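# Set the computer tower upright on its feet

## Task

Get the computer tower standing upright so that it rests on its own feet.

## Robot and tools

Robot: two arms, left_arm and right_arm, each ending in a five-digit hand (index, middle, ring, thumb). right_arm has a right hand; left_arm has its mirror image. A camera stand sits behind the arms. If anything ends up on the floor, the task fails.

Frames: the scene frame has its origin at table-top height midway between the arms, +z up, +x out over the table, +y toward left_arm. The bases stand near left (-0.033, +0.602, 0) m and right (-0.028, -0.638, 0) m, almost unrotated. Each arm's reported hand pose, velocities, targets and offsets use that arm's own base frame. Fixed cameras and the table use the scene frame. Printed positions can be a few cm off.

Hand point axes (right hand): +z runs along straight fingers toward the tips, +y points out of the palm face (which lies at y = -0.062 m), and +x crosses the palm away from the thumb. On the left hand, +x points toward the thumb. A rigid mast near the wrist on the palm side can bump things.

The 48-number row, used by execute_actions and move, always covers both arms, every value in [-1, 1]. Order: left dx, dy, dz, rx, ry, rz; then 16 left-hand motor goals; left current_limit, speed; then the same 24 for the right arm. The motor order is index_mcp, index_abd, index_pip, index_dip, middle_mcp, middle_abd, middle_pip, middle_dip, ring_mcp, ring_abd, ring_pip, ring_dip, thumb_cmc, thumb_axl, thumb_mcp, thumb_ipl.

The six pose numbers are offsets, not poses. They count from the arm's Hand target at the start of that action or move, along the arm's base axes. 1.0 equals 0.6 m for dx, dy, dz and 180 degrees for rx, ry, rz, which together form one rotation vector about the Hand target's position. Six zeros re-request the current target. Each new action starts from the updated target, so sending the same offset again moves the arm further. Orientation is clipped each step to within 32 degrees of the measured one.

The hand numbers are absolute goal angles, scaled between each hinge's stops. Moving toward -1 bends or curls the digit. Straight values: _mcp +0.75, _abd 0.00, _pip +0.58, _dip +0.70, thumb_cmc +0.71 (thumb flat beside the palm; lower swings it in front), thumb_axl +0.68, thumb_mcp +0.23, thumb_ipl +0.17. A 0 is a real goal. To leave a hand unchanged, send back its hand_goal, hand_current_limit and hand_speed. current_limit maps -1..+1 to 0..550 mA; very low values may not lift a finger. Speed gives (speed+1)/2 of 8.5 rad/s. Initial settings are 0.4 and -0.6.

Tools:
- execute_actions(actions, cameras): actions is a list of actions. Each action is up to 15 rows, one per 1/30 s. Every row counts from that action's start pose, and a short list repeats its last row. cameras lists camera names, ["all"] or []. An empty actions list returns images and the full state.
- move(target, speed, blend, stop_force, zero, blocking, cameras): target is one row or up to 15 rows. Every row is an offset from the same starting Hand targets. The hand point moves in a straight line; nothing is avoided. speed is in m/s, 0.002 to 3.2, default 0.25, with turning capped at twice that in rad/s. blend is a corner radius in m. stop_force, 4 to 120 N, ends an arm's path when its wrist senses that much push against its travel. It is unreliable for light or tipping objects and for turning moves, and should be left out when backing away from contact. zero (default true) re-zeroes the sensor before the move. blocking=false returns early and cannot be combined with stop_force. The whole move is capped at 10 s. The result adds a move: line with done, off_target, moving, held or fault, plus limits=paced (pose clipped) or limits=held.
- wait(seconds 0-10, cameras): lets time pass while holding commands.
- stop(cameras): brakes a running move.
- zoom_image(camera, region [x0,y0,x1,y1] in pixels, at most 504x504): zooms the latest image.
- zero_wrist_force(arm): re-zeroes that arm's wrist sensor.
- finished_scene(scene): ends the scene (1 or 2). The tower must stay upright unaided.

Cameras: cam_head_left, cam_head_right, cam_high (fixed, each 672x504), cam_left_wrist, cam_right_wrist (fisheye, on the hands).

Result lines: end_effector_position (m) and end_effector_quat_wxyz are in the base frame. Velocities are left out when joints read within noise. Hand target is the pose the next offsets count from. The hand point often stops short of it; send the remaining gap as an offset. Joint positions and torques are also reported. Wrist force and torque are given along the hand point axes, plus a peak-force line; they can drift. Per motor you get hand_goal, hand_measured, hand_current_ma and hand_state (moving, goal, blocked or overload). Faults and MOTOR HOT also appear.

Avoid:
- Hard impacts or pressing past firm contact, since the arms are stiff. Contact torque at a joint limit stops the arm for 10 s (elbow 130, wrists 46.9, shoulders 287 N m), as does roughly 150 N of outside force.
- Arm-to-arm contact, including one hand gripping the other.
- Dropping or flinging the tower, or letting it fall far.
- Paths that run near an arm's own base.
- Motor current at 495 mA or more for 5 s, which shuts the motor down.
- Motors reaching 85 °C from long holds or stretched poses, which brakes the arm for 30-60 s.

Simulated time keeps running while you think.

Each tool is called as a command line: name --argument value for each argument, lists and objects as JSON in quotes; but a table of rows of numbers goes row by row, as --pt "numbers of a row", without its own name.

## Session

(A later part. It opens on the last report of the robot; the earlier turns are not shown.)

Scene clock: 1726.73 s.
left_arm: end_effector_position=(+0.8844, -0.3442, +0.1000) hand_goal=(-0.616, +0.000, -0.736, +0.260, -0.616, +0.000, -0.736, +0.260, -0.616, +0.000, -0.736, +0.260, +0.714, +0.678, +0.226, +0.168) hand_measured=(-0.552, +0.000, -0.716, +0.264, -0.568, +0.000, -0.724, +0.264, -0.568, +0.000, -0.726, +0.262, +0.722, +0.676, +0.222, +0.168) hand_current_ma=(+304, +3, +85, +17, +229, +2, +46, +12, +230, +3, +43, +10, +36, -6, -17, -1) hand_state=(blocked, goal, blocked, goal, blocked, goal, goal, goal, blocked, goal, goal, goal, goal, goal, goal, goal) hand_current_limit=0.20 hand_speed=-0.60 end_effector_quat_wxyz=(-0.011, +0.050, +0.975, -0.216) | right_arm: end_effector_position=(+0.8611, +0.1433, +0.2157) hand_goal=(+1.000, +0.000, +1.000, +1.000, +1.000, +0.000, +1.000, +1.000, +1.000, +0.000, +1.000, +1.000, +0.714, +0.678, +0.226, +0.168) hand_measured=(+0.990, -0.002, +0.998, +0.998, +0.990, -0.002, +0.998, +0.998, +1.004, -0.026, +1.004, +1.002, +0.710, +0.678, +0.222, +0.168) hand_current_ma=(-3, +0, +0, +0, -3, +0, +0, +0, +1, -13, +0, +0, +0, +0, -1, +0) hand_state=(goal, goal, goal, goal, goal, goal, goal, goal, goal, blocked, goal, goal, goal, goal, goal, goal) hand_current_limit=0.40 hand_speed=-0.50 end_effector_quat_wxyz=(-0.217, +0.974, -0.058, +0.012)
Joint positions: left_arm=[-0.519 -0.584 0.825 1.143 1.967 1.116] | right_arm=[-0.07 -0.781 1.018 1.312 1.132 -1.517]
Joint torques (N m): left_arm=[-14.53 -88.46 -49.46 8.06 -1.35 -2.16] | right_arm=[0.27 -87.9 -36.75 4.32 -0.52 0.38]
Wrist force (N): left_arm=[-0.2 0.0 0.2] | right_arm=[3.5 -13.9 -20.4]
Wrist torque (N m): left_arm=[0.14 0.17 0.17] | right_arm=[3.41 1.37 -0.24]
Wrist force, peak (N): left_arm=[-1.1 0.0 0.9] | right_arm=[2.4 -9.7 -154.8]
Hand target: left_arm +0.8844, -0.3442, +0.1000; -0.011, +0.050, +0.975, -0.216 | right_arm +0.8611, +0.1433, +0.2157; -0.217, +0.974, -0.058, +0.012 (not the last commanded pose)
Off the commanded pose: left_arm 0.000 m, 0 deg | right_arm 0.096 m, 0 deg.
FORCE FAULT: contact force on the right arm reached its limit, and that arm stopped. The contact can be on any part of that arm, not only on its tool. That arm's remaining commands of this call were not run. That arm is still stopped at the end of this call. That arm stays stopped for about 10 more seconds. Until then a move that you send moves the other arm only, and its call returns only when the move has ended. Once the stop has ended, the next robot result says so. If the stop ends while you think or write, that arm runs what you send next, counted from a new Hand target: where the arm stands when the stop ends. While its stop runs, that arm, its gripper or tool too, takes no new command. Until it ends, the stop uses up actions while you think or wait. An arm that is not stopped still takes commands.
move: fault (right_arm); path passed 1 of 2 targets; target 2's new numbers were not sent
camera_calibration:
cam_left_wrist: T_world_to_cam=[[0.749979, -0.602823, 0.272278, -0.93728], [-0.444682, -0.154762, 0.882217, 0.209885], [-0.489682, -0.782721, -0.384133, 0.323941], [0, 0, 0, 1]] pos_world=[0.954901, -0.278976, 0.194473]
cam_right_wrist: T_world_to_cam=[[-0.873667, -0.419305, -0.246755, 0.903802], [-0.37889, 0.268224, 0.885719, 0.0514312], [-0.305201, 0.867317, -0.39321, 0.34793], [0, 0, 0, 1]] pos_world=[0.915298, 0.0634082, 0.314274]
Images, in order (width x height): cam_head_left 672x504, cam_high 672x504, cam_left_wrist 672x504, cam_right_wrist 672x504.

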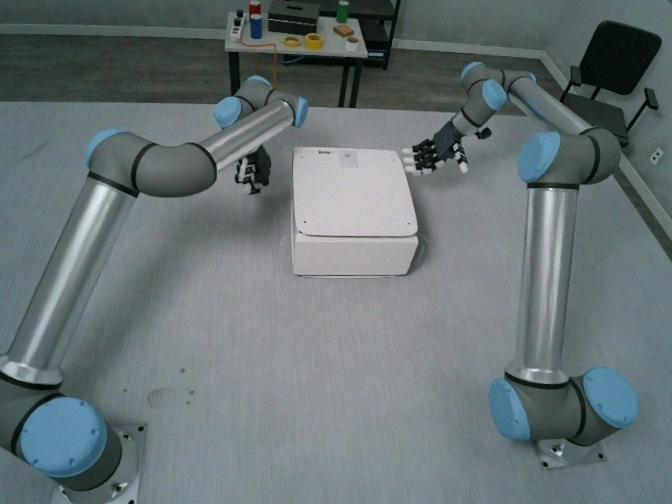

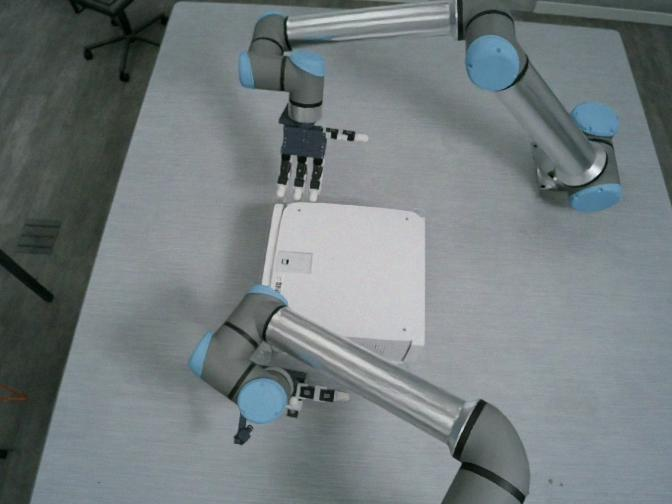

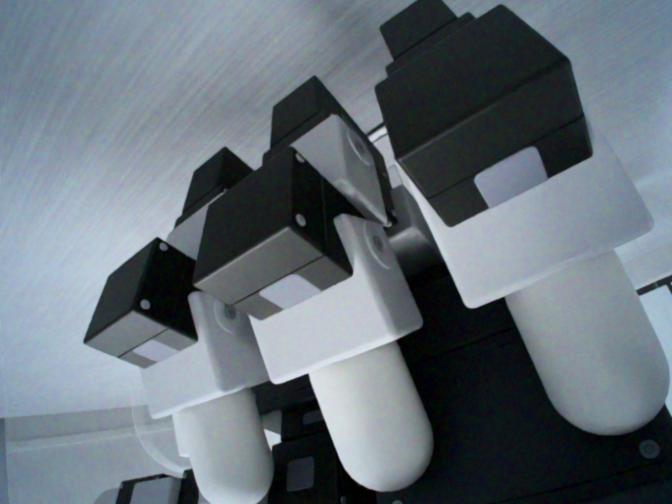

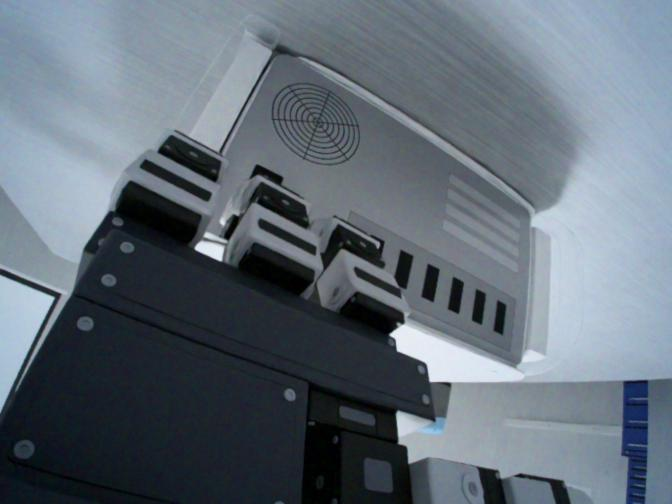

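move --pt "0 0 0 0 0 0 -0.616 0 -0.737 0.26 -0.616 0 -0.737 0.26 -0.616 0 -0.737 0.26 0.714 0.678 0.226 0.168 0.2 -0.6 -0.0157 -0.133 0.083 0 0 0 1 0 1 1 1 0 1 1 1 0 1 1 0.714 0.678 0.226 0.168 0.4 -0.5" --pt "0 0 0 0 0 0 -1 0 -0.226 0.55 -1 0 -0.226 0.55 -1 0 -0.226 0.55 0.714 0.678 0.226 0.168 0.3 -0.5 -0.0157 -0.133 0.0831 0 0 0 -1 0 -0.226 0.55 -1 0 -0.226 0.55 -1 0 -0.226 0.55 0.714 0.678 0.226 0.168 0.3 -0.5" --speed 0.15 --cameras '["cam_high","cam_right_wrist","cam_left_wrist"]'

Scene clock: 1750.73 s.
left_arm: end_effector_position=(+0.8844, -0.3442, +0.1000) hand_goal=(-1.000, +0.000, -0.226, +0.550, -1.000, +0.000, -0.226, +0.550, -1.000, +0.000, -0.226, +0.550, +0.714, +0.678, +0.226, +0.168) hand_measured=(-0.982, +0.000, -0.228, +0.548, -0.968, +0.000, -0.226, +0.548, -0.940, +0.030, -0.220, +0.550, +0.712, +0.676, +0.222, +0.168) hand_current_ma=(+79, +3, -5, -9, +147, +2, +3, -7, +286, +115, +20, -1, -4, -6, -17, -1) hand_state=(goal, goal, goal, goal, blocked, goal, goal, goal, blocked, blocked, goal, goal, goal, goal, goal, goal) hand_current_limit=0.30 hand_speed=-0.50 end_effector_quat_wxyz=(-0.011, +0.050, +0.975, -0.216) | right_arm: end_effector_position=(+0.8517, +0.0635, +0.2656) hand_goal=(-1.000, +0.000, -0.226, +0.550, -1.000, +0.000, -0.226, +0.550, -1.000, +0.000, -0.226, +0.550, +0.714, +0.678, +0.226, +0.168) hand_measured=(-0.980, -0.002, -0.220, +0.552, -0.974, -0.002, -0.220, +0.552, -0.908, +0.028, -0.208, +0.558, +0.710, +0.678, +0.222, +0.168) hand_current_ma=(+11, +0, +1, +0, +18, +0, +1, +0, +175, +13, +9, +1, +0, +0, -1, +0) hand_state=(goal, goal, goal, goal, blocked, goal, goal, goal, blocked, blocked, goal, goal, goal, goal, goal, goal) hand_current_limit=0.30 hand_speed=-0.50 end_effector_quat_wxyz=(-0.217, +0.974, -0.058, +0.012)
Joint positions: left_arm=[-0.519 -0.584 0.825 1.143 1.967 1.116] | right_arm=[-0.163 -0.83 1.025 1.399 1.132 -1.62]
Joint torques (N m): left_arm=[-16.62 -90.34 -47.38 7.29 -0.88 -1.85] | right_arm=[-19.62 -106.45 -48.14 6.56 2.54 -1.52]
Wrist force (N): left_arm=[-0.4 -0.1 0.3] | right_arm=[-0.1 -3.6 1.2]
Wrist torque (N m): left_arm=[0.15 0.19 0.16] | right_arm=[-0.30 0.04 -0.03]
Wrist force, peak (N): left_arm=[-1.4 -0.1 0.4] | right_arm=[3.7 -14.2 -20.3]
Hand target: left_arm +0.8844, -0.3442, +0.1000; -0.011, +0.050, +0.975, -0.216 | right_arm +0.8517, +0.0635, +0.2656; -0.217, +0.974, -0.058, +0.012
Off the commanded pose: left_arm 0.000 m, 0 deg | right_arm 0.000 m, 0 deg.
FORCE FAULT, CONTINUED: the right arm's stop, for the force fault that an earlier result reported, is over. The rest of the stop counts as 19 of the actions that you can send in this scene. The stop ended before this call began, so that arm ran this call's commands, counted from a new Hand target: where the arm stood when the stop ended. During its stop the right arm's controller moved it back a little.
move: done
camera_calibration:
cam_left_wrist: T_world_to_cam=[[0.749979, -0.602823, 0.272278, -0.937355], [-0.444682, -0.154762, 0.882217, 0.20993], [-0.489682, -0.782721, -0.384133, 0.32399], [0, 0, 0, 1]] pos_world=[0.955001, -0.278976, 0.194473]
cam_right_wrist: T_world_to_cam=[[-0.873634, -0.41933, -0.246832, 0.874415], [-0.378966, 0.268188, 0.885698, 0.0252412], [-0.305202, 0.867316, -0.39321, 0.433856], [0, 0, 0, 1]] pos_world=[0.905898, -0.0163918, 0.364074]
Images, in order (width x height): cam_high 672x504, cam_left_wrist 672x504, cam_right_wrist 672x504.

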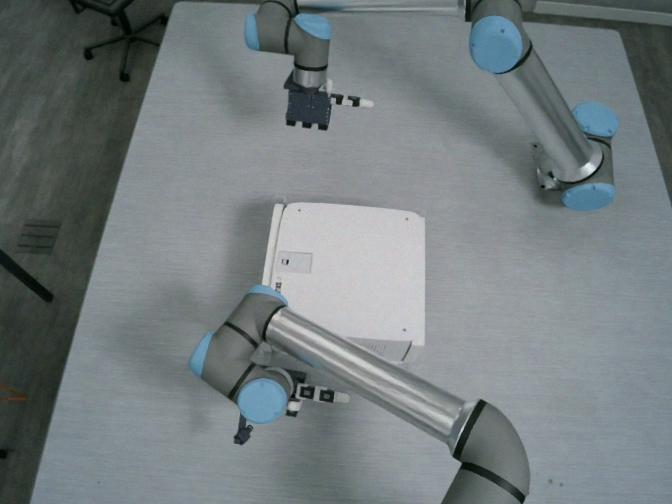

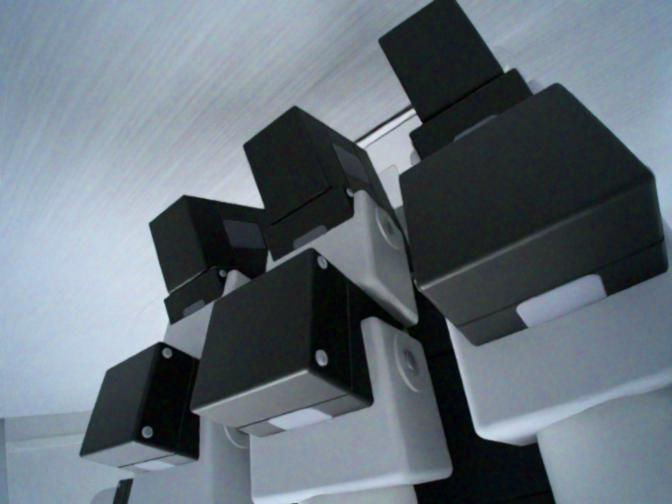

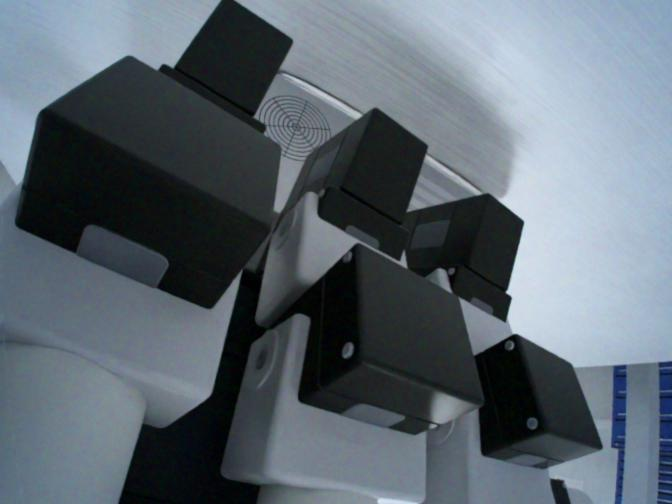

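move --target '[0,0,-0.1167,0,0,0,-1,0,-0.226,0.55,-1,0,-0.226,0.55,-1,0,-0.226,0.55,0.714,0.678,0.226,0.168,0.3,-0.5, 0.0185,0.149,-0.393,0,0,0,-1,0,-0.226,0.55,-1,0,-0.226,0.55,-1,0,-0.226,0.55,0.714,0.678,0.226,0.168,0.3,-0.5]' --speed 0.1 --stop_force 15 --cameras '[]'

move --target '[0,0,-0.08,0,0,0,-1,0,-0.226,0.55,-1,0,-0.226,0.55,-1,0,-0.226,0.55,0.714,0.678,0.226,0.168,0.3,-0.5, 0,0,-0.08,0,0,0,-1,0,-0.226,0.55,-1,0,-0.226,0.55,-1,0,-0.226,0.55,0.714,0.678,0.226,0.168,0.3,-0.5]' --speed 0.015 --stop_force 6 --cameras '["cam_high","cam_head_left","cam_head_right"]'

zoom_image --camera "cam_high" --region '[200, 120, 440, 420]'

zoom_image --camera "cam_head_left" --region '[380, 80, 520, 240]'

Scene clock: 1766.80 s.
left_arm: end_effector_position=(+0.8844, -0.3442, +0.0300) hand_goal=(-1.000, +0.000, -0.226, +0.550, -1.000, +0.000, -0.226, +0.550, -1.000, +0.000, -0.226, +0.550, +0.714, +0.678, +0.226, +0.168) hand_measured=(-0.982, +0.000, -0.228, +0.548, -0.968, +0.000, -0.226, +0.548, -0.940, +0.030, -0.220, +0.550, +0.712, +0.676, +0.222, +0.168) hand_current_ma=(+79, +3, -5, -9, +147, +2, +3, -7, +286, +115, +20, -1, -5, -6, -17, -1) hand_state=(goal, goal, goal, goal, blocked, goal, goal, goal, blocked, blocked, goal, goal, goal, goal, goal, goal) hand_current_limit=0.30 hand_speed=-0.50 end_effector_quat_wxyz=(-0.011, +0.050, +0.975, -0.216) | right_arm: end_effector_position=(+0.8628, +0.1529, +0.0298) hand_goal=(-1.000, +0.000, -0.226, +0.550, -1.000, +0.000, -0.226, +0.550, -1.000, +0.000, -0.226, +0.550, +0.714, +0.678, +0.226, +0.168) hand_measured=(-0.980, -0.002, -0.220, +0.552, -0.974, -0.002, -0.220, +0.552, -0.908, +0.028, -0.208, +0.558, +0.710, +0.678, +0.222, +0.168) hand_current_ma=(+10, +0, +1, +0, +18, +0, +1, +0, +174, +13, +9, +1, +0, +0, -1, +0) hand_state=(goal, goal, goal, goal, blocked, goal, goal, goal, blocked, blocked, goal, goal, goal, goal, goal, goal) hand_current_limit=0.30 hand_speed=-0.50 end_effector_quat_wxyz=(-0.217, +0.974, -0.058, +0.012)
Joint positions: left_arm=[-0.519 -0.541 0.87 1.055 1.967 1.116] | right_arm=[-0.059 -0.655 1.132 1.069 1.133 -1.504]
Joint torques (N m): left_arm=[-14.5 -90.58 -30.19 0.82 0.85 0.65] | right_arm=[17.95 -84.53 -44.87 1.45 2.7 2.83]
Wrist force (N): left_arm=[-0.4 0.3 -0.3] | right_arm=[-0.7 -3.4 1.5]
Wrist torque (N m): left_arm=[0.25 0.17 0.15] | right_arm=[-0.30 0.07 -0.27]
Wrist force, peak (N): left_arm=[-1.2 -0.7 0.4] | right_arm=[-0.4 -4.3 1.0]
Hand target: left_arm +0.8844, -0.3442, +0.0300; -0.011, +0.050, +0.975, -0.216 | right_arm +0.8628, +0.1529, +0.0298; -0.217, +0.974, -0.058, +0.012
Off the commanded pose: left_arm 0.000 m, 0 deg | right_arm 0.000 m, 0 deg.
move: done
No camera images: "cameras" was empty.

Scene clock: 1771.13 s.
left_arm: end_effector_position=(+0.8844, -0.3442, -0.0112) hand_goal=(-1.000, +0.000, -0.226, +0.550, -1.000, +0.000, -0.226, +0.550, -1.000, +0.000, -0.226, +0.550, +0.714, +0.678, +0.226, +0.168) hand_measured=(-0.982, +0.000, -0.228, +0.548, -0.968, +0.000, -0.226, +0.548, -0.952, +0.030, -0.216, +0.552, +0.712, +0.676, +0.222, +0.168) hand_current_ma=(+78, +3, -5, -9, +147, +2, +3, -7, +229, +115, +44, +10, -5, -6, -17, -1) hand_state=(goal, goal, goal, goal, blocked, goal, goal, goal, blocked, blocked, goal, goal, goal, goal, goal, goal) hand_current_limit=0.30 hand_speed=-0.50 end_effector_quat_wxyz=(-0.011, +0.050, +0.975, -0.216) | right_arm: end_effector_position=(+0.8628, +0.1529, -0.0111) hand_goal=(-1.000, +0.000, -0.226, +0.550, -1.000, +0.000, -0.226, +0.550, -1.000, +0.000, -0.226, +0.550, +0.714, +0.678, +0.226, +0.168) hand_measured=(-0.980, -0.002, -0.220, +0.552, -0.974, -0.002, -0.220, +0.552, -0.926, +0.028, -0.208, +0.558, +0.710, +0.678, +0.222, +0.168) hand_current_ma=(+10, +0, +1, +0, +18, +0, +1, +0, +116, +14, +9, +1, +0, +0, -1, +0) hand_state=(goal, goal, goal, goal, blocked, goal, goal, goal, blocked, blocked, goal, goal, goal, goal, goal, goal) hand_current_limit=0.30 hand_speed=-0.50 end_effector_quat_wxyz=(-0.217, +0.974, -0.058, +0.012)
Joint positions: left_arm=[-0.519 -0.511 0.887 1.009 1.967 1.116] | right_arm=[-0.059 -0.62 1.143 1.022 1.133 -1.504]
Joint torques (N m): left_arm=[-1.15 -123.6 -47.69 7.54 0.01 0.78] | right_arm=[8.22 -113.65 -43.41 6.77 2.86 2.01]
Wrist force (N): left_arm=[-0.5 -0.2 0.4] | right_arm=[-0.6 -3.8 1.2]
Wrist torque (N m): left_arm=[0.12 0.22 0.15] | right_arm=[-0.32 0.05 -0.26]
Wrist force, peak (N): left_arm=[-0.8 -8.6 -7.6] | right_arm=[-0.9 -10.3 -4.9]
Hand target: left_arm +0.8844, -0.3442, -0.0112; -0.011, +0.050, +0.975, -0.216 (not the last commanded pose) | right_arm +0.8628, +0.1529, -0.0111; -0.217, +0.974, -0.058, +0.012 (not the last commanded pose)
Off the commanded pose: left_arm 0.007 m, 0 deg | right_arm 0.007 m, 0 deg.
move: contact (left_arm, right_arm)
Images, in order (width x height): cam_head_left 672x504, cam_head_right 672x504, cam_high 672x504.

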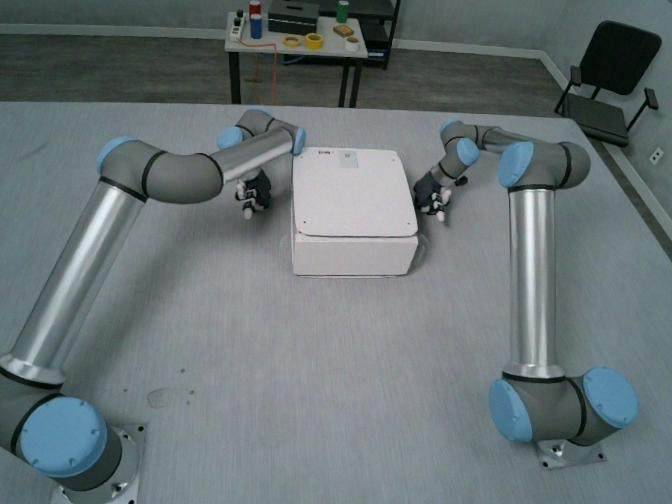

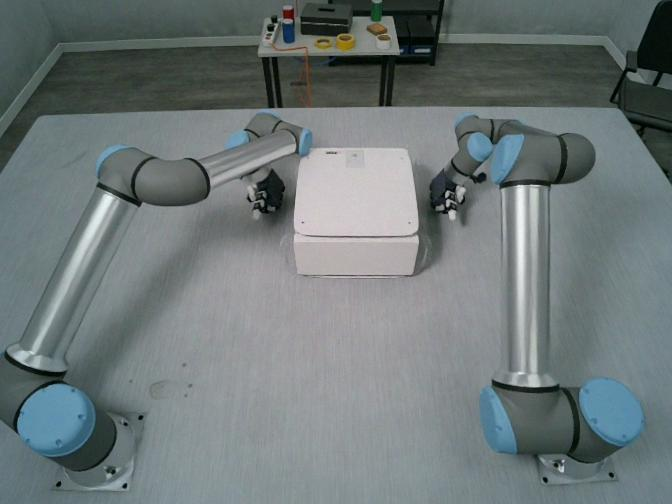

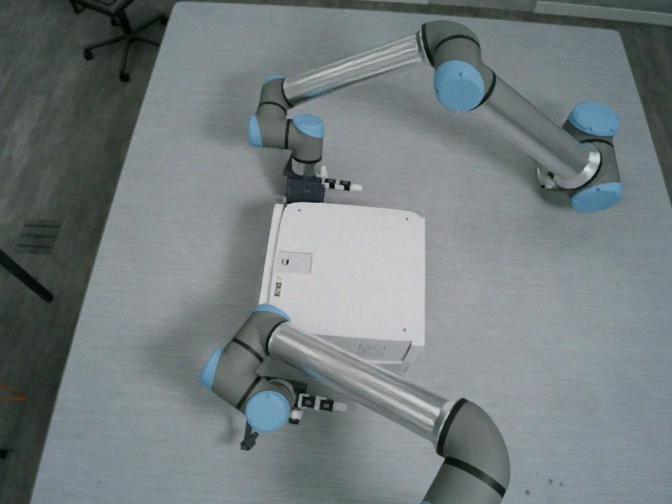

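Scaled by 1.680.

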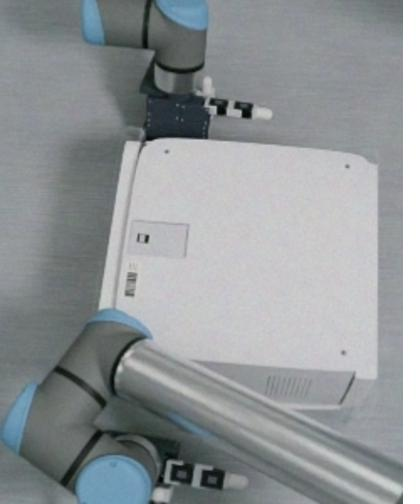

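Scaled by 3.150.

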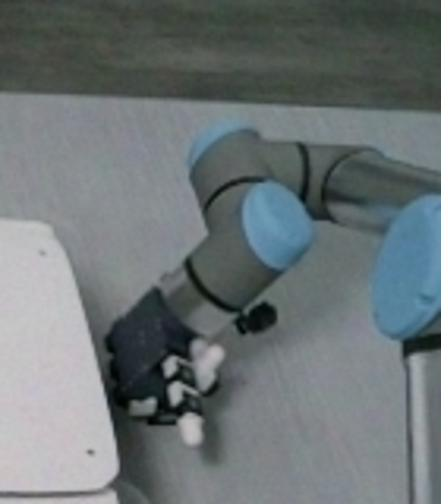

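move --pt "0 0 0.005 0 0 0 -1 0 -0.226 0.55 -1 0 -0.226 0.55 -1 0 -0.226 0.55 0.714 0.678 0.226 0.168 0.3 -0.5 0 0 0.005 0 0 0 -1 0 -0.226 0.55 -1 0 -0.226 0.55 -1 0 -0.226 0.55 0.714 0.678 0.226 0.168 0.3 -0.5" --pt "-0.0155 -0.1493 0.005 0 0 0 -1 0 -0.226 0.55 -1 0 -0.226 0.55 -1 0 -0.226 0.55 0.714 0.678 0.226 0.168 0.3 -0.5 0.0177 0.149 0.005 0 0 0 -1 0 -0.226 0.55 -1 0 -0.226 0.55 -1 0 -0.226 0.55 0.714 0.678 0.226 0.168 0.3 -0.5" --speed 0.015 --stop_force 7 --cameras '["cam_high","cam_head_left","cam_head_right"]'

zoom_image --camera "cam_high" --region '[230, 140, 350, 240]'

Scene clock: 1790.73 s.
left_arm: end_effector_position=(+0.8809, -0.3771, -0.0082) hand_goal=(-1.000, +0.000, -0.226, +0.550, -1.000, +0.000, -0.226, +0.550, -1.000, +0.000, -0.226, +0.550, +0.714, +0.678, +0.226, +0.168) hand_measured=(-0.982, +0.000, -0.228, +0.548, -0.968, +0.000, -0.226, +0.548, -0.952, +0.030, -0.216, +0.552, +0.712, +0.676, +0.222, +0.168) hand_current_ma=(+78, +3, -5, -9, +147, +2, +3, -7, +229, +115, +44, +10, -5, -6, -17, -1) hand_state=(goal, goal, goal, goal, blocked, goal, goal, goal, blocked, blocked, goal, goal, goal, goal, goal, goal) hand_current_limit=0.30 hand_speed=-0.50 end_effector_quat_wxyz=(-0.011, +0.050, +0.975, -0.216) | right_arm: end_effector_position=(+0.8696, +0.2107, -0.0081) hand_goal=(-1.000, +0.000, -0.226, +0.550, -1.000, +0.000, -0.226, +0.550, -1.000, +0.000, -0.226, +0.550, +0.714, +0.678, +0.226, +0.168) hand_measured=(-0.980, -0.002, -0.220, +0.552, -0.974, -0.002, -0.220, +0.552, -0.926, +0.028, -0.208, +0.558, +0.710, +0.678, +0.222, +0.168) hand_current_ma=(+10, +0, +1, +0, +18, +0, +1, +0, +116, +14, +9, +1, +0, +0, -1, +0) hand_state=(goal, goal, goal, goal, blocked, goal, goal, goal, blocked, blocked, goal, goal, goal, goal, goal, goal) hand_current_limit=0.30 hand_speed=-0.50 end_effector_quat_wxyz=(-0.217, +0.974, -0.058, +0.012)
Joint positions: left_arm=[-0.551 -0.498 0.853 1.017 1.961 1.082] | right_arm=[0.007 -0.6 1.089 1.025 1.135 -1.432]
Joint torques (N m): left_arm=[7.07 -122.05 -36.54 1.1 1.89 1.89] | right_arm=[-17.98 -115.26 -22.39 3.84 -5.03 -1.85]
Wrist force (N): left_arm=[2.3 2.5 -0.8] | right_arm=[0.4 -0.5 0.7]
Wrist torque (N m): left_arm=[0.35 -0.01 0.15] | right_arm=[-0.16 0.09 0.22]
Wrist force, peak (N): left_arm=[-0.8 7.7 -3.9] | right_arm=[3.2 7.6 -5.5]
Hand target: left_arm +0.8809, -0.3771, -0.0082; -0.011, +0.050, +0.975, -0.216 (not the last commanded pose) | right_arm +0.8696, +0.2107, -0.0081; -0.217, +0.974, -0.058, +0.012 (not the last commanded pose)
Off the commanded pose: left_arm 0.057 m, 0 deg | right_arm 0.032 m, 0 deg.
move: contact (left_arm, right_arm); path passed 1 of 2 targets
Images, in order (width x height): cam_head_left 672x504, cam_head_right 672x504, cam_high 672x504.

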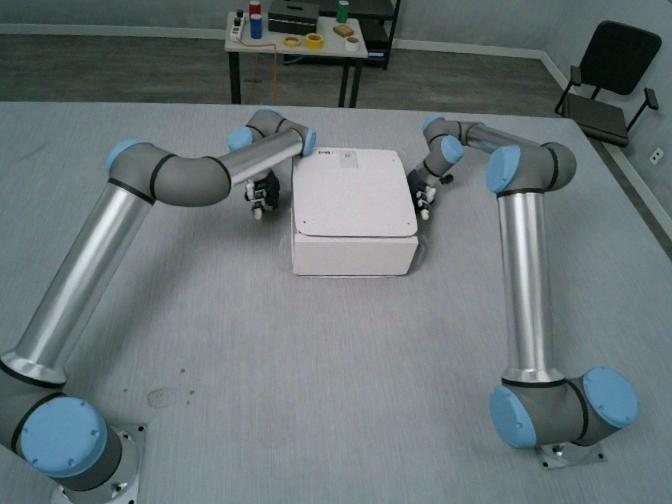

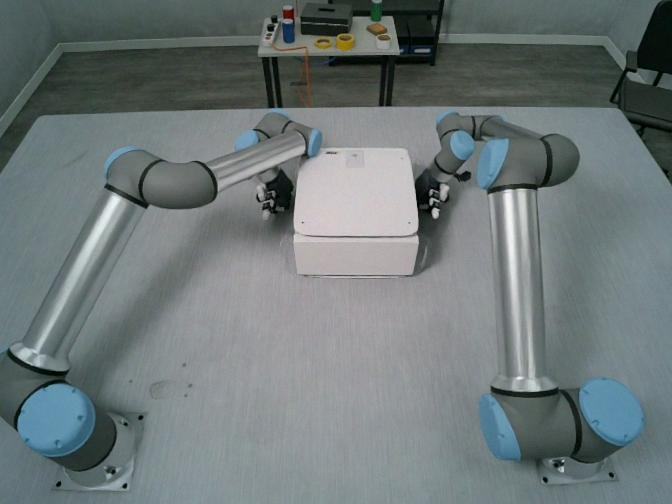

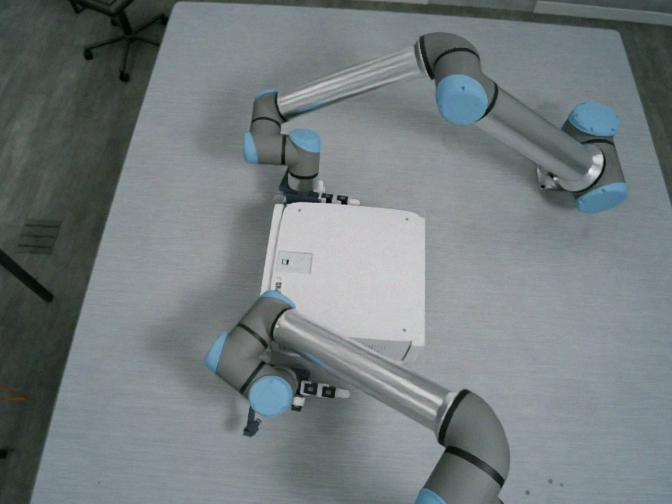

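Scaled by 4.200.

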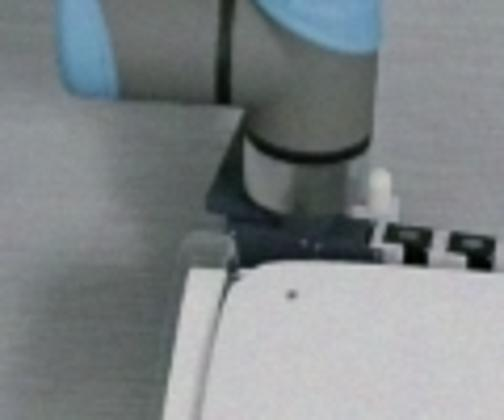

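move --target '[-0.0034,-0.0332,0,0,0,0,-1,0,-0.226,0.55,-1,0,-0.226,0.55,-1,0,-0.226,0.55,0.714,0.678,0.226,0.168,0.3,-0.5, 0.0039,0.0331,0,0,0,0,-1,0,-0.226,0.55,-1,0,-0.226,0.55,-1,0,-0.226,0.55,0.714,0.678,0.226,0.168,0.3,-0.5]' --speed 0.006 --stop_force 25 --cameras '[]'

Scene clock: 1801.27 s.
left_arm: end_effector_position=(+0.8809, -0.3784, -0.0081) hand_goal=(-1.000, +0.000, -0.226, +0.550, -1.000, +0.000, -0.226, +0.550, -1.000, +0.000, -0.226, +0.550, +0.714, +0.678, +0.226, +0.168) hand_measured=(-0.982, +0.000, -0.228, +0.548, -0.968, +0.000, -0.226, +0.548, -0.952, +0.030, -0.216, +0.552, +0.712, +0.676, +0.222, +0.168) hand_current_ma=(+78, +3, -5, -9, +147, +2, +3, -7, +229, +115, +44, +10, -5, -6, -17, -1) hand_state=(goal, goal, goal, goal, blocked, goal, goal, goal, blocked, blocked, goal, goal, goal, goal, goal, goal) hand_current_limit=0.30 hand_speed=-0.50 end_effector_quat_wxyz=(-0.011, +0.050, +0.975, -0.216) | right_arm: end_effector_position=(+0.8698, +0.2116, -0.0081) hand_goal=(-1.000, +0.000, -0.226, +0.550, -1.000, +0.000, -0.226, +0.550, -1.000, +0.000, -0.226, +0.550, +0.714, +0.678, +0.226, +0.168) hand_measured=(-0.980, -0.002, -0.220, +0.552, -0.974, -0.002, -0.220, +0.552, -0.926, +0.028, -0.208, +0.558, +0.710, +0.678, +0.222, +0.168) hand_current_ma=(+10, +0, +1, +0, +18, +0, +1, +0, +116, +14, +9, +1, +0, +0, -1, +0) hand_state=(goal, goal, goal, goal, blocked, goal, goal, goal, blocked, blocked, goal, goal, goal, goal, goal, goal) hand_current_limit=0.30 hand_speed=-0.50 end_effector_quat_wxyz=(-0.217, +0.974, -0.058, +0.012)
Joint positions: left_arm=[-0.552 -0.498 0.851 1.017 1.961 1.081] | right_arm=[0.008 -0.599 1.088 1.025 1.135 -1.431]
Joint torques (N m): left_arm=[-8.35 -124.61 -37.48 -2.6 7.35 3.23] | right_arm=[6.57 -116.66 -26.02 0.88 -10.35 -2.58]
Wrist force (N): left_arm=[6.9 24.6 -13.3] | right_arm=[-4.3 23.8 -10.1]
Wrist torque (N m): left_arm=[2.24 -1.08 -1.17] | right_arm=[1.68 0.95 1.21]
Wrist force, peak (N): left_arm=[8.0 29.0 -17.3] | right_arm=[-7.9 28.0 -12.1]
Hand target: left_arm +0.8809, -0.3784, -0.0081; -0.011, +0.050, +0.975, -0.216 (not the last commanded pose) | right_arm +0.8698, +0.2116, -0.0081; -0.217, +0.974, -0.058, +0.012 (not the last commanded pose)
Off the commanded pose: left_arm 0.019 m, 0 deg | right_arm 0.019 m, 0 deg.
move: contact (left_arm, right_arm)
No camera images: "cameras" was empty.

move --pt "0.005 0.0497 0.02 0 0 0 -1 0 -0.226 0.55 -1 0 -0.226 0.55 -1 0 -0.226 0.55 0.714 0.678 0.226 0.168 0.3 -0.5 -0.0059 -0.0497 0.02 0 0 0 -1 0 -0.226 0.55 -1 0 -0.226 0.55 -1 0 -0.226 0.55 0.714 0.678 0.226 0.168 0.3 -0.5" --pt "0.0023 0.0213 0.02 -0.1105 0.0112 0 -1 0 -0.226 0.55 -1 0 -0.226 0.55 -1 0 -0.226 0.55 0.714 0.678 0.226 0.168 0.3 -0.5 -0.0035 -0.029 0.02 0.1103 -0.0131 0 -1 0 -0.226 0.55 -1 0 -0.226 0.55 -1 0 -0.226 0.55 0.714 0.678 0.226 0.168 0.3 -0.5" --speed 0.1 --cameras '[]'

move --target '[0,0,-0.083,0,0,0,-1,0,-0.226,0.55,-1,0,-0.226,0.55,-1,0,-0.226,0.55,0.714,0.678,0.226,0.168,0.3,-0.5, 0,0,-0.083,0,0,0,-1,0,-0.226,0.55,-1,0,-0.226,0.55,-1,0,-0.226,0.55,0.714,0.678,0.226,0.168,0.3,-0.5]' --speed 0.012 --stop_force 6 --cameras '["cam_high"]'

Scene clock: 1848.53 s.
left_arm: end_effector_position=(+0.8822, -0.3656, +0.0039) hand_goal=(-1.000, +0.000, -0.226, +0.550, -1.000, +0.000, -0.226, +0.550, -1.000, +0.000, -0.226, +0.550, +0.714, +0.678, +0.226, +0.168) hand_measured=(-0.982, +0.000, -0.226, +0.548, -0.968, +0.000, -0.224, +0.548, -0.952, +0.030, -0.216, +0.552, +0.710, +0.676, +0.222, +0.168) hand_current_ma=(+78, +3, -3, -8, +146, +2, +4, -7, +229, +115, +44, +10, -15, -6, -17, -1) hand_state=(goal, goal, goal, goal, blocked, goal, goal, goal, blocked, blocked, goal, goal, goal, goal, goal, goal) hand_current_limit=0.30 hand_speed=-0.50 end_effector_quat_wxyz=(-0.019, +0.047, +0.923, -0.382) | right_arm: end_effector_position=(+0.8677, +0.1942, +0.0039) hand_goal=(-1.000, +0.000, -0.226, +0.550, -1.000, +0.000, -0.226, +0.550, -1.000, +0.000, -0.226, +0.550, +0.714, +0.678, +0.226, +0.168) hand_measured=(-0.980, -0.002, -0.220, +0.552, -0.974, -0.002, -0.220, +0.552, -0.926, +0.028, -0.208, +0.558, +0.710, +0.678, +0.222, +0.168) hand_current_ma=(+10, +0, +1, +0, +18, +0, +1, +0, +116, +14, +9, +1, +0, +0, -1, +0) hand_state=(goal, goal, goal, goal, blocked, goal, goal, goal, blocked, blocked, goal, goal, goal, goal, goal, goal) hand_current_limit=0.30 hand_speed=-0.50 end_effector_quat_wxyz=(-0.383, +0.922, -0.055, +0.022)
Joint positions: left_arm=[-0.455 -0.55 0.952 0.836 2.295 1.091] | right_arm=[-0.111 -0.625 1.178 1.012 0.783 -1.56]
Joint torques (N m): left_arm=[15.87 -119.73 -29.81 0.24 3.6 -2.34] | right_arm=[-19.05 -84.06 -19.98 5.74 -4.64 -1.48]
Wrist force (N): left_arm=[-0.7 -0.3 0.3] | right_arm=[-0.9 -3.2 1.3]
Wrist torque (N m): left_arm=[0.15 0.25 0.15] | right_arm=[-0.24 0.11 -0.06]
Wrist force, peak (N): left_arm=[6.8 25.3 -13.7] | right_arm=[-4.1 23.7 -10.3]
Hand target: left_arm +0.8822, -0.3656, +0.0039; -0.019, +0.047, +0.923, -0.382 | right_arm +0.8677, +0.1942, +0.0039; -0.383, +0.922, -0.055, +0.022
Off the commanded pose: left_arm 0.000 m, 0 deg | right_arm 0.000 m, 0 deg.
move: done
No camera images: "cameras" was empty.

Scene clock: 1851.67 s.
left_arm: end_effector_position=(+0.8822, -0.3656, -0.0162) hand_goal=(-1.000, +0.000, -0.226, +0.550, -1.000, +0.000, -0.226, +0.550, -1.000, +0.000, -0.226, +0.550, +0.714, +0.678, +0.226, +0.168) hand_measured=(-0.982, +0.000, -0.226, +0.548, -0.968, +0.000, -0.224, +0.548, -0.960, +0.030, -0.206, +0.556, +0.710, +0.676, +0.222, +0.168) hand_current_ma=(+78, +3, -3, -8, +146, +2, +4, -7, +188, +115, +82, +25, -16, -6, -17, -1) hand_state=(goal, goal, goal, goal, blocked, goal, goal, goal, blocked, blocked, goal, goal, goal, goal, goal, goal) hand_current_limit=0.30 hand_speed=-0.50 end_effector_quat_wxyz=(-0.019, +0.047, +0.923, -0.382) | right_arm: end_effector_position=(+0.8676, +0.1943, -0.0173) hand_goal=(-1.000, +0.000, -0.226, +0.550, -1.000, +0.000, -0.226, +0.550, -1.000, +0.000, -0.226, +0.550, +0.714, +0.678, +0.226, +0.168) hand_measured=(-0.980, -0.002, -0.220, +0.552, -0.974, -0.002, -0.220, +0.552, -0.964, +0.028, -0.202, +0.558, +0.710, +0.678, +0.222, +0.168) hand_current_ma=(+10, +0, +1, +0, +18, +0, +1, +0, +31, +14, +14, +2, -1, +0, -1, +0) hand_state=(goal, goal, goal, goal, blocked, goal, goal, goal, blocked, blocked, blocked, goal, goal, goal, goal, goal) hand_current_limit=0.30 hand_speed=-0.50 end_effector_quat_wxyz=(-0.383, +0.922, -0.055, +0.022)
Joint positions: left_arm=[-0.455 -0.534 0.958 0.814 2.296 1.09] | right_arm=[-0.111 -0.605 1.182 0.989 0.783 -1.561]
Joint torques (N m): left_arm=[15.08 -120.7 -47.69 7.32 -0.09 -1.79] | right_arm=[-22.92 -111.76 -35.05 6.59 -0.61 -0.57]
Wrist force (N): left_arm=[-0.7 0.3 0.0] | right_arm=[-0.8 -2.9 1.0]
Wrist torque (N m): left_arm=[0.25 0.24 0.14] | right_arm=[-0.16 0.13 -0.08]
Wrist force, peak (N): left_arm=[-0.8 -7.1 -2.8] | right_arm=[-0.7 -12.0 -2.3]
Hand target: left_arm +0.8822, -0.3656, -0.0162; -0.019, +0.047, +0.923, -0.382 (not the last commanded pose) | right_arm +0.8677, +0.1942, -0.0173; -0.383, +0.922, -0.055, +0.022 (not the last commanded pose)
Off the commanded pose: left_arm 0.030 m, 0 deg | right_arm 0.029 m, 0 deg.
move: contact (left_arm, right_arm)
Images, in order (width x height): cam_high 672x504.

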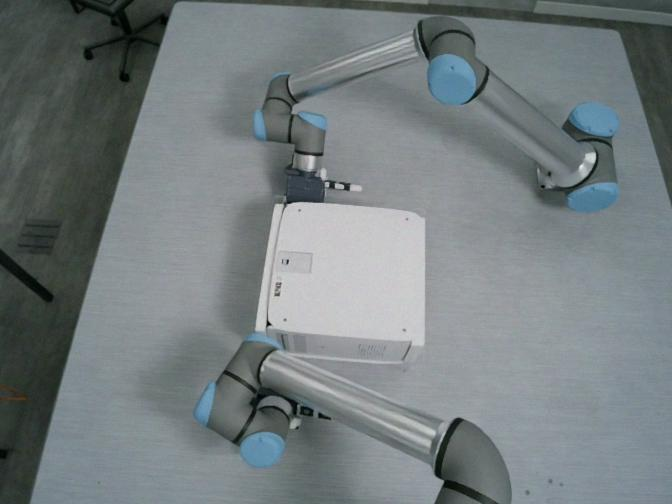

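move --pt "0 0 0.005 0 0 0 -1 0 -0.226 0.55 -1 0 -0.226 0.55 -1 0 -0.226 0.55 0.714 0.678 0.226 0.168 0.3 -0.5 0 0 0.005 0 0 0 -1 0 -0.226 0.55 -1 0 -0.226 0.55 -1 0 -0.226 0.55 0.714 0.678 0.226 0.168 0.3 -0.5" --pt "-0.0121 -0.1194 0.005 0 0 0 -1 0 -0.226 0.55 -1 0 -0.226 0.55 -1 0 -0.226 0.55 0.714 0.678 0.226 0.168 0.3 -0.5 0.0142 0.1192 0.005 0 0 0 -1 0 -0.226 0.55 -1 0 -0.226 0.55 -1 0 -0.226 0.55 0.714 0.678 0.226 0.168 0.3 -0.5" --speed 0.015 --stop_force 8 --cameras '[]'

move --target '[-0.0034,-0.0332,0,0,0,0,-1,0,-0.226,0.55,-1,0,-0.226,0.55,-1,0,-0.226,0.55,0.714,0.678,0.226,0.168,0.3,-0.5, 0.0039,0.0331,0,0,0,0,-1,0,-0.226,0.55,-1,0,-0.226,0.55,-1,0,-0.226,0.55,0.714,0.678,0.226,0.168,0.3,-0.5]' --speed 0.006 --stop_force 35 --cameras '[]'

move --target '[-0.0008,0,0.01,0,0,0,-1,0,-0.226,0.55,-1,0,-0.226,0.55,-1,0,-0.226,0.55,0.714,0.678,0.226,0.168,0.3,-0.5, -0.0008,0,0.01,0,0,0,-1,0,-0.226,0.55,-1,0,-0.226,0.55,-1,0,-0.226,0.55,0.714,0.678,0.226,0.168,0.3,-0.5]' --speed 0.01 --cameras '["cam_high","cam_head_right"]'

Scene clock: 1874.73 s.
left_arm: end_effector_position=(+0.8790, -0.3972, -0.0132) hand_goal=(-1.000, +0.000, -0.226, +0.550, -1.000, +0.000, -0.226, +0.550, -1.000, +0.000, -0.226, +0.550, +0.714, +0.678, +0.226, +0.168) hand_measured=(-0.982, +0.000, -0.226, +0.548, -0.968, +0.000, -0.224, +0.548, -0.960, +0.030, -0.206, +0.556, +0.710, +0.676, +0.222, +0.168) hand_current_ma=(+78, +3, -3, -8, +146, +2, +4, -7, +188, +115, +82, +25, -16, -6, -17, -1) hand_state=(goal, goal, goal, goal, blocked, goal, goal, goal, blocked, blocked, goal, goal, goal, goal, goal, goal) hand_current_limit=0.30 hand_speed=-0.50 end_effector_quat_wxyz=(-0.019, +0.047, +0.923, -0.382) | right_arm: end_effector_position=(+0.8718, +0.2292, -0.0143) hand_goal=(-1.000, +0.000, -0.226, +0.550, -1.000, +0.000, -0.226, +0.550, -1.000, +0.000, -0.226, +0.550, +0.714, +0.678, +0.226, +0.168) hand_measured=(-0.980, -0.002, -0.220, +0.552, -0.974, -0.002, -0.220, +0.552, -0.964, +0.028, -0.202, +0.558, +0.710, +0.678, +0.222, +0.168) hand_current_ma=(+10, +0, +1, +0, +18, +0, +1, +0, +31, +14, +14, +2, -1, +0, -1, +0) hand_state=(goal, goal, goal, goal, blocked, goal, goal, goal, blocked, blocked, blocked, goal, goal, goal, goal, goal) hand_current_limit=0.30 hand_speed=-0.50 end_effector_quat_wxyz=(-0.383, +0.922, -0.055, +0.022)
Joint positions: left_arm=[-0.487 -0.53 0.939 0.803 2.285 1.051] | right_arm=[-0.07 -0.6 1.156 0.969 0.784 -1.503]
Joint torques (N m): left_arm=[12.53 -124.05 -31.88 7.12 3.53 1.83] | right_arm=[-15.85 -110.35 -20.73 6.87 -5.88 -1.69]
Wrist force (N): left_arm=[1.9 3.5 -1.0] | right_arm=[0.3 0.2 -1.7]
Wrist torque (N m): left_arm=[0.40 0.09 0.06] | right_arm=[0.15 0.28 0.25]
Wrist force, peak (N): left_arm=[-0.2 5.3 -6.5] | right_arm=[2.6 6.0 -9.8]
Hand target: left_arm +0.8790, -0.3972, -0.0132; -0.019, +0.047, +0.923, -0.382 (not the last commanded pose) | right_arm +0.8718, +0.2292, -0.0143; -0.383, +0.922, -0.055, +0.022 (not the last commanded pose)
Off the commanded pose: left_arm 0.040 m, 0 deg | right_arm 0.037 m, 0 deg.
move: contact (left_arm, right_arm); path passed 1 of 2 targets
No camera images: "cameras" was empty.

Scene clock: 1876.73 s.
left_arm: end_effector_position=(+0.8788, -0.3993, -0.0132) hand_goal=(-1.000, +0.000, -0.226, +0.550, -1.000, +0.000, -0.226, +0.550, -1.000, +0.000, -0.226, +0.550, +0.714, +0.678, +0.226, +0.168) hand_measured=(-0.982, +0.000, -0.226, +0.548, -0.968, +0.000, -0.224, +0.548, -0.960, +0.030, -0.206, +0.556, +0.710, +0.676, +0.222, +0.168) hand_current_ma=(+78, +3, -3, -8, +146, +2, +4, -7, +188, +115, +82, +25, -16, -6, -17, -1) hand_state=(goal, goal, goal, goal, blocked, goal, goal, goal, blocked, blocked, goal, goal, goal, goal, goal, goal) hand_current_limit=0.30 hand_speed=-0.50 end_effector_quat_wxyz=(-0.019, +0.047, +0.923, -0.382) | right_arm: end_effector_position=(+0.8720, +0.2306, -0.0142) hand_goal=(-1.000, +0.000, -0.226, +0.550, -1.000, +0.000, -0.226, +0.550, -1.000, +0.000, -0.226, +0.550, +0.714, +0.678, +0.226, +0.168) hand_measured=(-0.980, -0.002, -0.220, +0.552, -0.974, -0.002, -0.220, +0.552, -0.964, +0.028, -0.202, +0.558, +0.710, +0.678, +0.222, +0.168) hand_current_ma=(+10, +0, +1, +0, +18, +0, +1, +0, +31, +14, +14, +2, -1, +0, -1, +0) hand_state=(goal, goal, goal, goal, blocked, goal, goal, goal, blocked, blocked, blocked, goal, goal, goal, goal, goal) hand_current_limit=0.30 hand_speed=-0.50 end_effector_quat_wxyz=(-0.383, +0.922, -0.055, +0.022)
Joint positions: left_arm=[-0.489 -0.53 0.937 0.803 2.284 1.048] | right_arm=[-0.069 -0.6 1.155 0.968 0.784 -1.5]
Joint torques (N m): left_arm=[-10.91 -124.42 -44.44 -1.43 6.32 2.78] | right_arm=[18.72 -112.53 -23.29 5.59 -12.12 -3.13]
Wrist force (N): left_arm=[21.7 24.7 -27.3] | right_arm=[-3.5 28.9 -28.9]
Wrist torque (N m): left_arm=[3.18 -2.16 0.38] | right_arm=[3.09 2.18 1.66]
Wrist force, peak (N): left_arm=[22.8 28.5 -33.1] | right_arm=[-4.9 32.6 -31.8]
Hand target: left_arm +0.8788, -0.3993, -0.0132; -0.019, +0.047, +0.923, -0.382 (not the last commanded pose) | right_arm +0.8720, +0.2306, -0.0142; -0.383, +0.922, -0.055, +0.022 (not the last commanded pose)
Off the commanded pose: left_arm 0.018 m, 0 deg | right_arm 0.019 m, 0 deg.
move: contact (left_arm, right_arm)
No camera images: "cameras" was empty.

Scene clock: 1877.57 s.
left_arm: end_effector_position=(+0.8783, -0.3994, -0.0073) hand_goal=(-1.000, +0.000, -0.226, +0.550, -1.000, +0.000, -0.226, +0.550, -1.000, +0.000, -0.226, +0.550, +0.714, +0.678, +0.226, +0.168) hand_measured=(-0.982, +0.000, -0.226, +0.548, -0.968, +0.000, -0.224, +0.548, -0.960, +0.030, -0.206, +0.556, +0.710, +0.676, +0.222, +0.168) hand_current_ma=(+78, +3, -2, -8, +145, +2, +5, -7, +188, +115, +82, +25, -16, -6, -17, -1) hand_state=(goal, goal, goal, goal, blocked, goal, goal, goal, blocked, blocked, goal, goal, goal, goal, goal, goal) hand_current_limit=0.30 hand_speed=-0.50 end_effector_quat_wxyz=(-0.019, +0.047, +0.923, -0.382) | right_arm: end_effector_position=(+0.8716, +0.2306, -0.0084) hand_goal=(-1.000, +0.000, -0.226, +0.550, -1.000, +0.000, -0.226, +0.550, -1.000, +0.000, -0.226, +0.550, +0.714, +0.678, +0.226, +0.168) hand_measured=(-0.980, -0.002, -0.220, +0.552, -0.974, -0.002, -0.220, +0.552, -0.964, +0.028, -0.202, +0.558, +0.710, +0.678, +0.222, +0.168) hand_current_ma=(+10, +0, +1, +0, +18, +0, +1, +0, +31, +14, +14, +2, -1, +0, -1, +0) hand_state=(goal, goal, goal, goal, blocked, goal, goal, goal, blocked, blocked, blocked, goal, goal, goal, goal, goal) hand_current_limit=0.30 hand_speed=-0.50 end_effector_quat_wxyz=(-0.383, +0.922, -0.055, +0.022)
Joint positions: left_arm=[-0.489 -0.535 0.937 0.808 2.284 1.048] | right_arm=[-0.069 -0.606 1.156 0.974 0.784 -1.5]
Joint torques (N m): left_arm=[-15.16 -130.58 -63.76 1.88 1.84 -1.04] | right_arm=[16.6 -124.06 -28.27 7.98 -11.97 -3.15]
Wrist force (N): left_arm=[22.4 12.6 -1.3] | right_arm=[2.5 32.4 -10.7]
Wrist torque (N m): left_arm=[0.45 -0.12 1.47] | right_arm=[1.24 0.87 2.55]
Wrist force, peak (N): left_arm=[21.4 26.7 -26.3] | right_arm=[-2.2 40.8 -13.1]
Hand target: left_arm +0.8783, -0.3993, -0.0072; -0.019, +0.047, +0.923, -0.382 | right_arm +0.8715, +0.2306, -0.0082; -0.383, +0.922, -0.055, +0.022
Off the commanded pose: left_arm 0.000 m, 0 deg | right_arm 0.000 m, 0 deg.
move: done
Images, in order (width x height): cam_head_right 672x504, cam_high 672x504.

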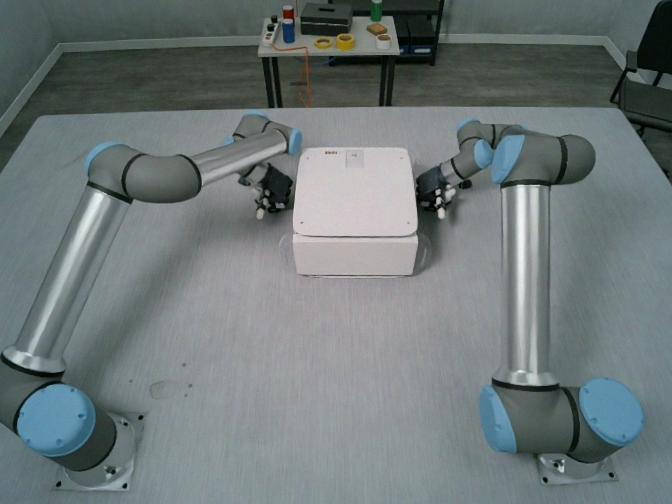

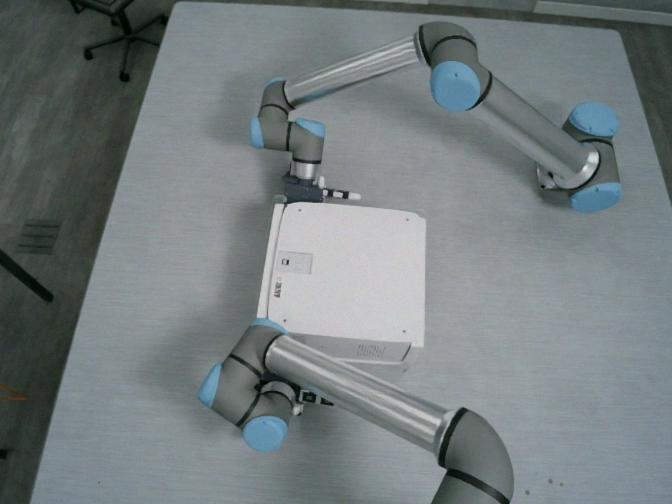

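move --pt "0.005 0.0497 0 0 0 0 -1 0 -0.226 0.55 -1 0 -0.226 0.55 -1 0 -0.226 0.55 0.714 0.678 0.226 0.168 0.3 -0.5 -0.0039 -0.0331 0 0 0 0 -1 0 -0.226 0.55 -1 0 -0.226 0.55 -1 0 -0.226 0.55 0.714 0.678 0.226 0.168 0.3 -0.5" --pt "0.0299 0.0472 -0.0095 0 0 0 -1 0 -0.226 0.55 -1 0 -0.226 0.55 -1 0 -0.226 0.55 0.714 0.678 0.226 0.168 0.3 -0.5 0.0077 -0.0345 -0.0095 0 0 0 -1 0 -0.226 0.55 -1 0 -0.226 0.55 -1 0 -0.226 0.55 0.714 0.678 0.226 0.168 0.3 -0.5" --speed 0.06 --cameras '[]'

move --target '[-0.0101,-0.0995,0,0,0,0,-1,0,-0.226,0.55,-1,0,-0.226,0.55,-1,0,-0.226,0.55,0.714,0.678,0.226,0.168,0.3,-0.5, 0.0118,0.0993,0,0,0,0,-1,0,-0.226,0.55,-1,0,-0.226,0.55,-1,0,-0.226,0.55,0.714,0.678,0.226,0.168,0.3,-0.5]' --speed 0.012 --stop_force 10 --cameras '["cam_high"]'

zoom_image --camera "cam_high" --region '[230, 140, 350, 240]'

Scene clock: 1904.90 s.
left_arm: end_effector_position=(+0.8962, -0.3709, -0.0128) hand_goal=(-1.000, +0.000, -0.226, +0.550, -1.000, +0.000, -0.226, +0.550, -1.000, +0.000, -0.226, +0.550, +0.714, +0.678, +0.226, +0.168) hand_measured=(-0.982, +0.000, -0.226, +0.548, -0.968, +0.000, -0.224, +0.548, -0.960, +0.030, -0.206, +0.556, +0.710, +0.676, +0.222, +0.168) hand_current_ma=(+78, +3, -2, -8, +145, +2, +5, -7, +188, +115, +82, +25, -16, -6, -17, -1) hand_state=(goal, goal, goal, goal, blocked, goal, goal, goal, blocked, blocked, goal, goal, goal, goal, goal, goal) hand_current_limit=0.30 hand_speed=-0.50 end_effector_quat_wxyz=(-0.019, +0.047, +0.923, -0.382) | right_arm: end_effector_position=(+0.8761, +0.2099, -0.0139) hand_goal=(-1.000, +0.000, -0.226, +0.550, -1.000, +0.000, -0.226, +0.550, -1.000, +0.000, -0.226, +0.550, +0.714, +0.678, +0.226, +0.168) hand_measured=(-0.980, -0.002, -0.220, +0.552, -0.974, -0.002, -0.220, +0.552, -0.964, +0.028, -0.202, +0.558, +0.710, +0.678, +0.222, +0.168) hand_current_ma=(+10, +0, +1, +0, +18, +0, +1, +0, +31, +14, +14, +2, -1, +0, -1, +0) hand_state=(goal, goal, goal, goal, blocked, goal, goal, goal, blocked, blocked, blocked, goal, goal, goal, goal, goal) hand_current_limit=0.30 hand_speed=-0.50 end_effector_quat_wxyz=(-0.383, +0.922, -0.055, +0.022)
Joint positions: left_arm=[-0.454 -0.508 0.9 0.847 2.296 1.092] | right_arm=[-0.092 -0.595 1.15 0.992 0.783 -1.533]
Joint torques (N m): left_arm=[15.03 -91.84 -48 7.63 3.38 1.76] | right_arm=[-20.19 -85.92 -43.45 6.97 -5.38 -1.93]
Wrist force (N): left_arm=[-0.4 -0.3 0.3] | right_arm=[-1.9 -3.1 1.6]
Wrist torque (N m): left_arm=[0.14 0.19 0.06] | right_arm=[-0.25 0.23 -0.16]
Wrist force, peak (N): left_arm=[23.7 15.3 -1.2] | right_arm=[3.0 34.9 -11.8]
Hand target: left_arm +0.8962, -0.3709, -0.0129; -0.019, +0.047, +0.923, -0.382 | right_arm +0.8762, +0.2099, -0.0139; -0.383, +0.922, -0.055, +0.022
Off the commanded pose: left_arm 0.000 m, 0 deg | right_arm 0.000 m, 0 deg.
move: done
No camera images: "cameras" was empty.

Scene clock: 1908.57 s.
left_arm: end_effector_position=(+0.8937, -0.3959, -0.0129) hand_goal=(-1.000, +0.000, -0.226, +0.550, -1.000, +0.000, -0.226, +0.550, -1.000, +0.000, -0.226, +0.550, +0.714, +0.678, +0.226, +0.168) hand_measured=(-0.982, +0.000, -0.226, +0.548, -0.968, +0.000, -0.224, +0.548, -0.960, +0.030, -0.206, +0.556, +0.710, +0.676, +0.222, +0.168) hand_current_ma=(+78, +3, -2, -8, +145, +2, +5, -7, +188, +115, +82, +25, -16, -6, -17, -1) hand_state=(goal, goal, goal, goal, blocked, goal, goal, goal, blocked, blocked, goal, goal, goal, goal, goal, goal) hand_current_limit=0.30 hand_speed=-0.50 end_effector_quat_wxyz=(-0.019, +0.047, +0.923, -0.382) | right_arm: end_effector_position=(+0.8784, +0.2291, -0.0139) hand_goal=(-1.000, +0.000, -0.226, +0.550, -1.000, +0.000, -0.226, +0.550, -1.000, +0.000, -0.226, +0.550, +0.714, +0.678, +0.226, +0.168) hand_measured=(-0.980, -0.002, -0.220, +0.552, -0.974, -0.002, -0.220, +0.552, -0.964, +0.028, -0.202, +0.558, +0.710, +0.678, +0.222, +0.168) hand_current_ma=(+10, +0, +1, +0, +18, +0, +1, +0, +31, +14, +14, +2, -1, +0, -1, +0) hand_state=(goal, goal, goal, goal, blocked, goal, goal, goal, blocked, blocked, blocked, goal, goal, goal, goal, goal) hand_current_limit=0.30 hand_speed=-0.50 end_effector_quat_wxyz=(-0.383, +0.922, -0.055, +0.022)
Joint positions: left_arm=[-0.478 -0.503 0.884 0.837 2.288 1.061] | right_arm=[-0.07 -0.591 1.135 0.98 0.784 -1.502]
Joint torques (N m): left_arm=[6.44 -122.95 -30.75 5.67 3.77 1.87] | right_arm=[-17.99 -112.83 -23.32 6.45 -5.82 -1.56]
Wrist force (N): left_arm=[-1.9 5.4 -5.0] | right_arm=[-2.8 0.0 -0.3]
Wrist torque (N m): left_arm=[0.80 -0.14 -0.44] | right_arm=[-0.01 0.29 -0.14]
Wrist force, peak (N): left_arm=[-4.1 9.8 -12.2] | right_arm=[0.4 3.2 -6.6]
Hand target: left_arm +0.8937, -0.3959, -0.0129; -0.019, +0.047, +0.923, -0.382 (not the last commanded pose) | right_arm +0.8784, +0.2291, -0.0139; -0.383, +0.922, -0.055, +0.022 (not the last commanded pose)
Off the commanded pose: left_arm 0.035 m, 0 deg | right_arm 0.041 m, 0 deg.
move: contact (left_arm, right_arm)
Images, in order (width x height): cam_high 672x504.

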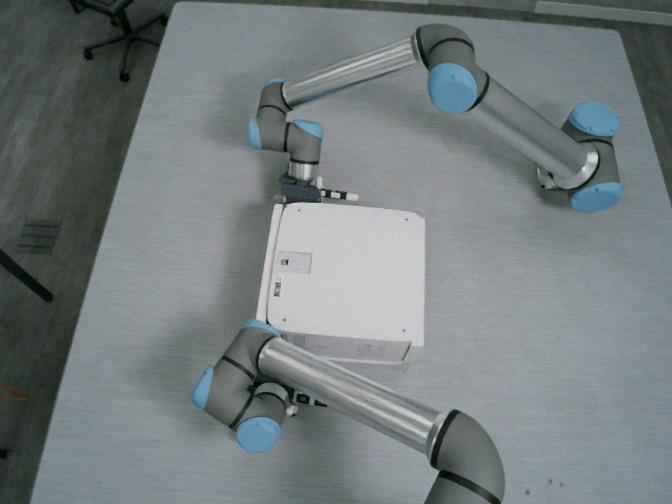

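Scaled by 4.200.

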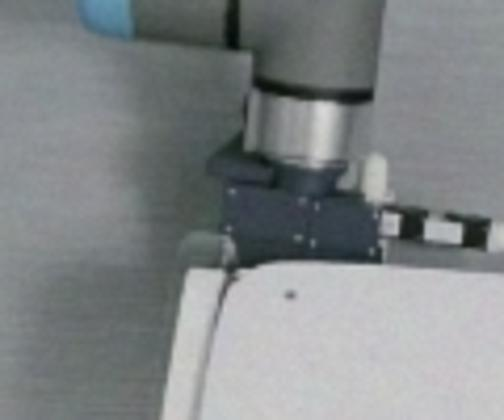

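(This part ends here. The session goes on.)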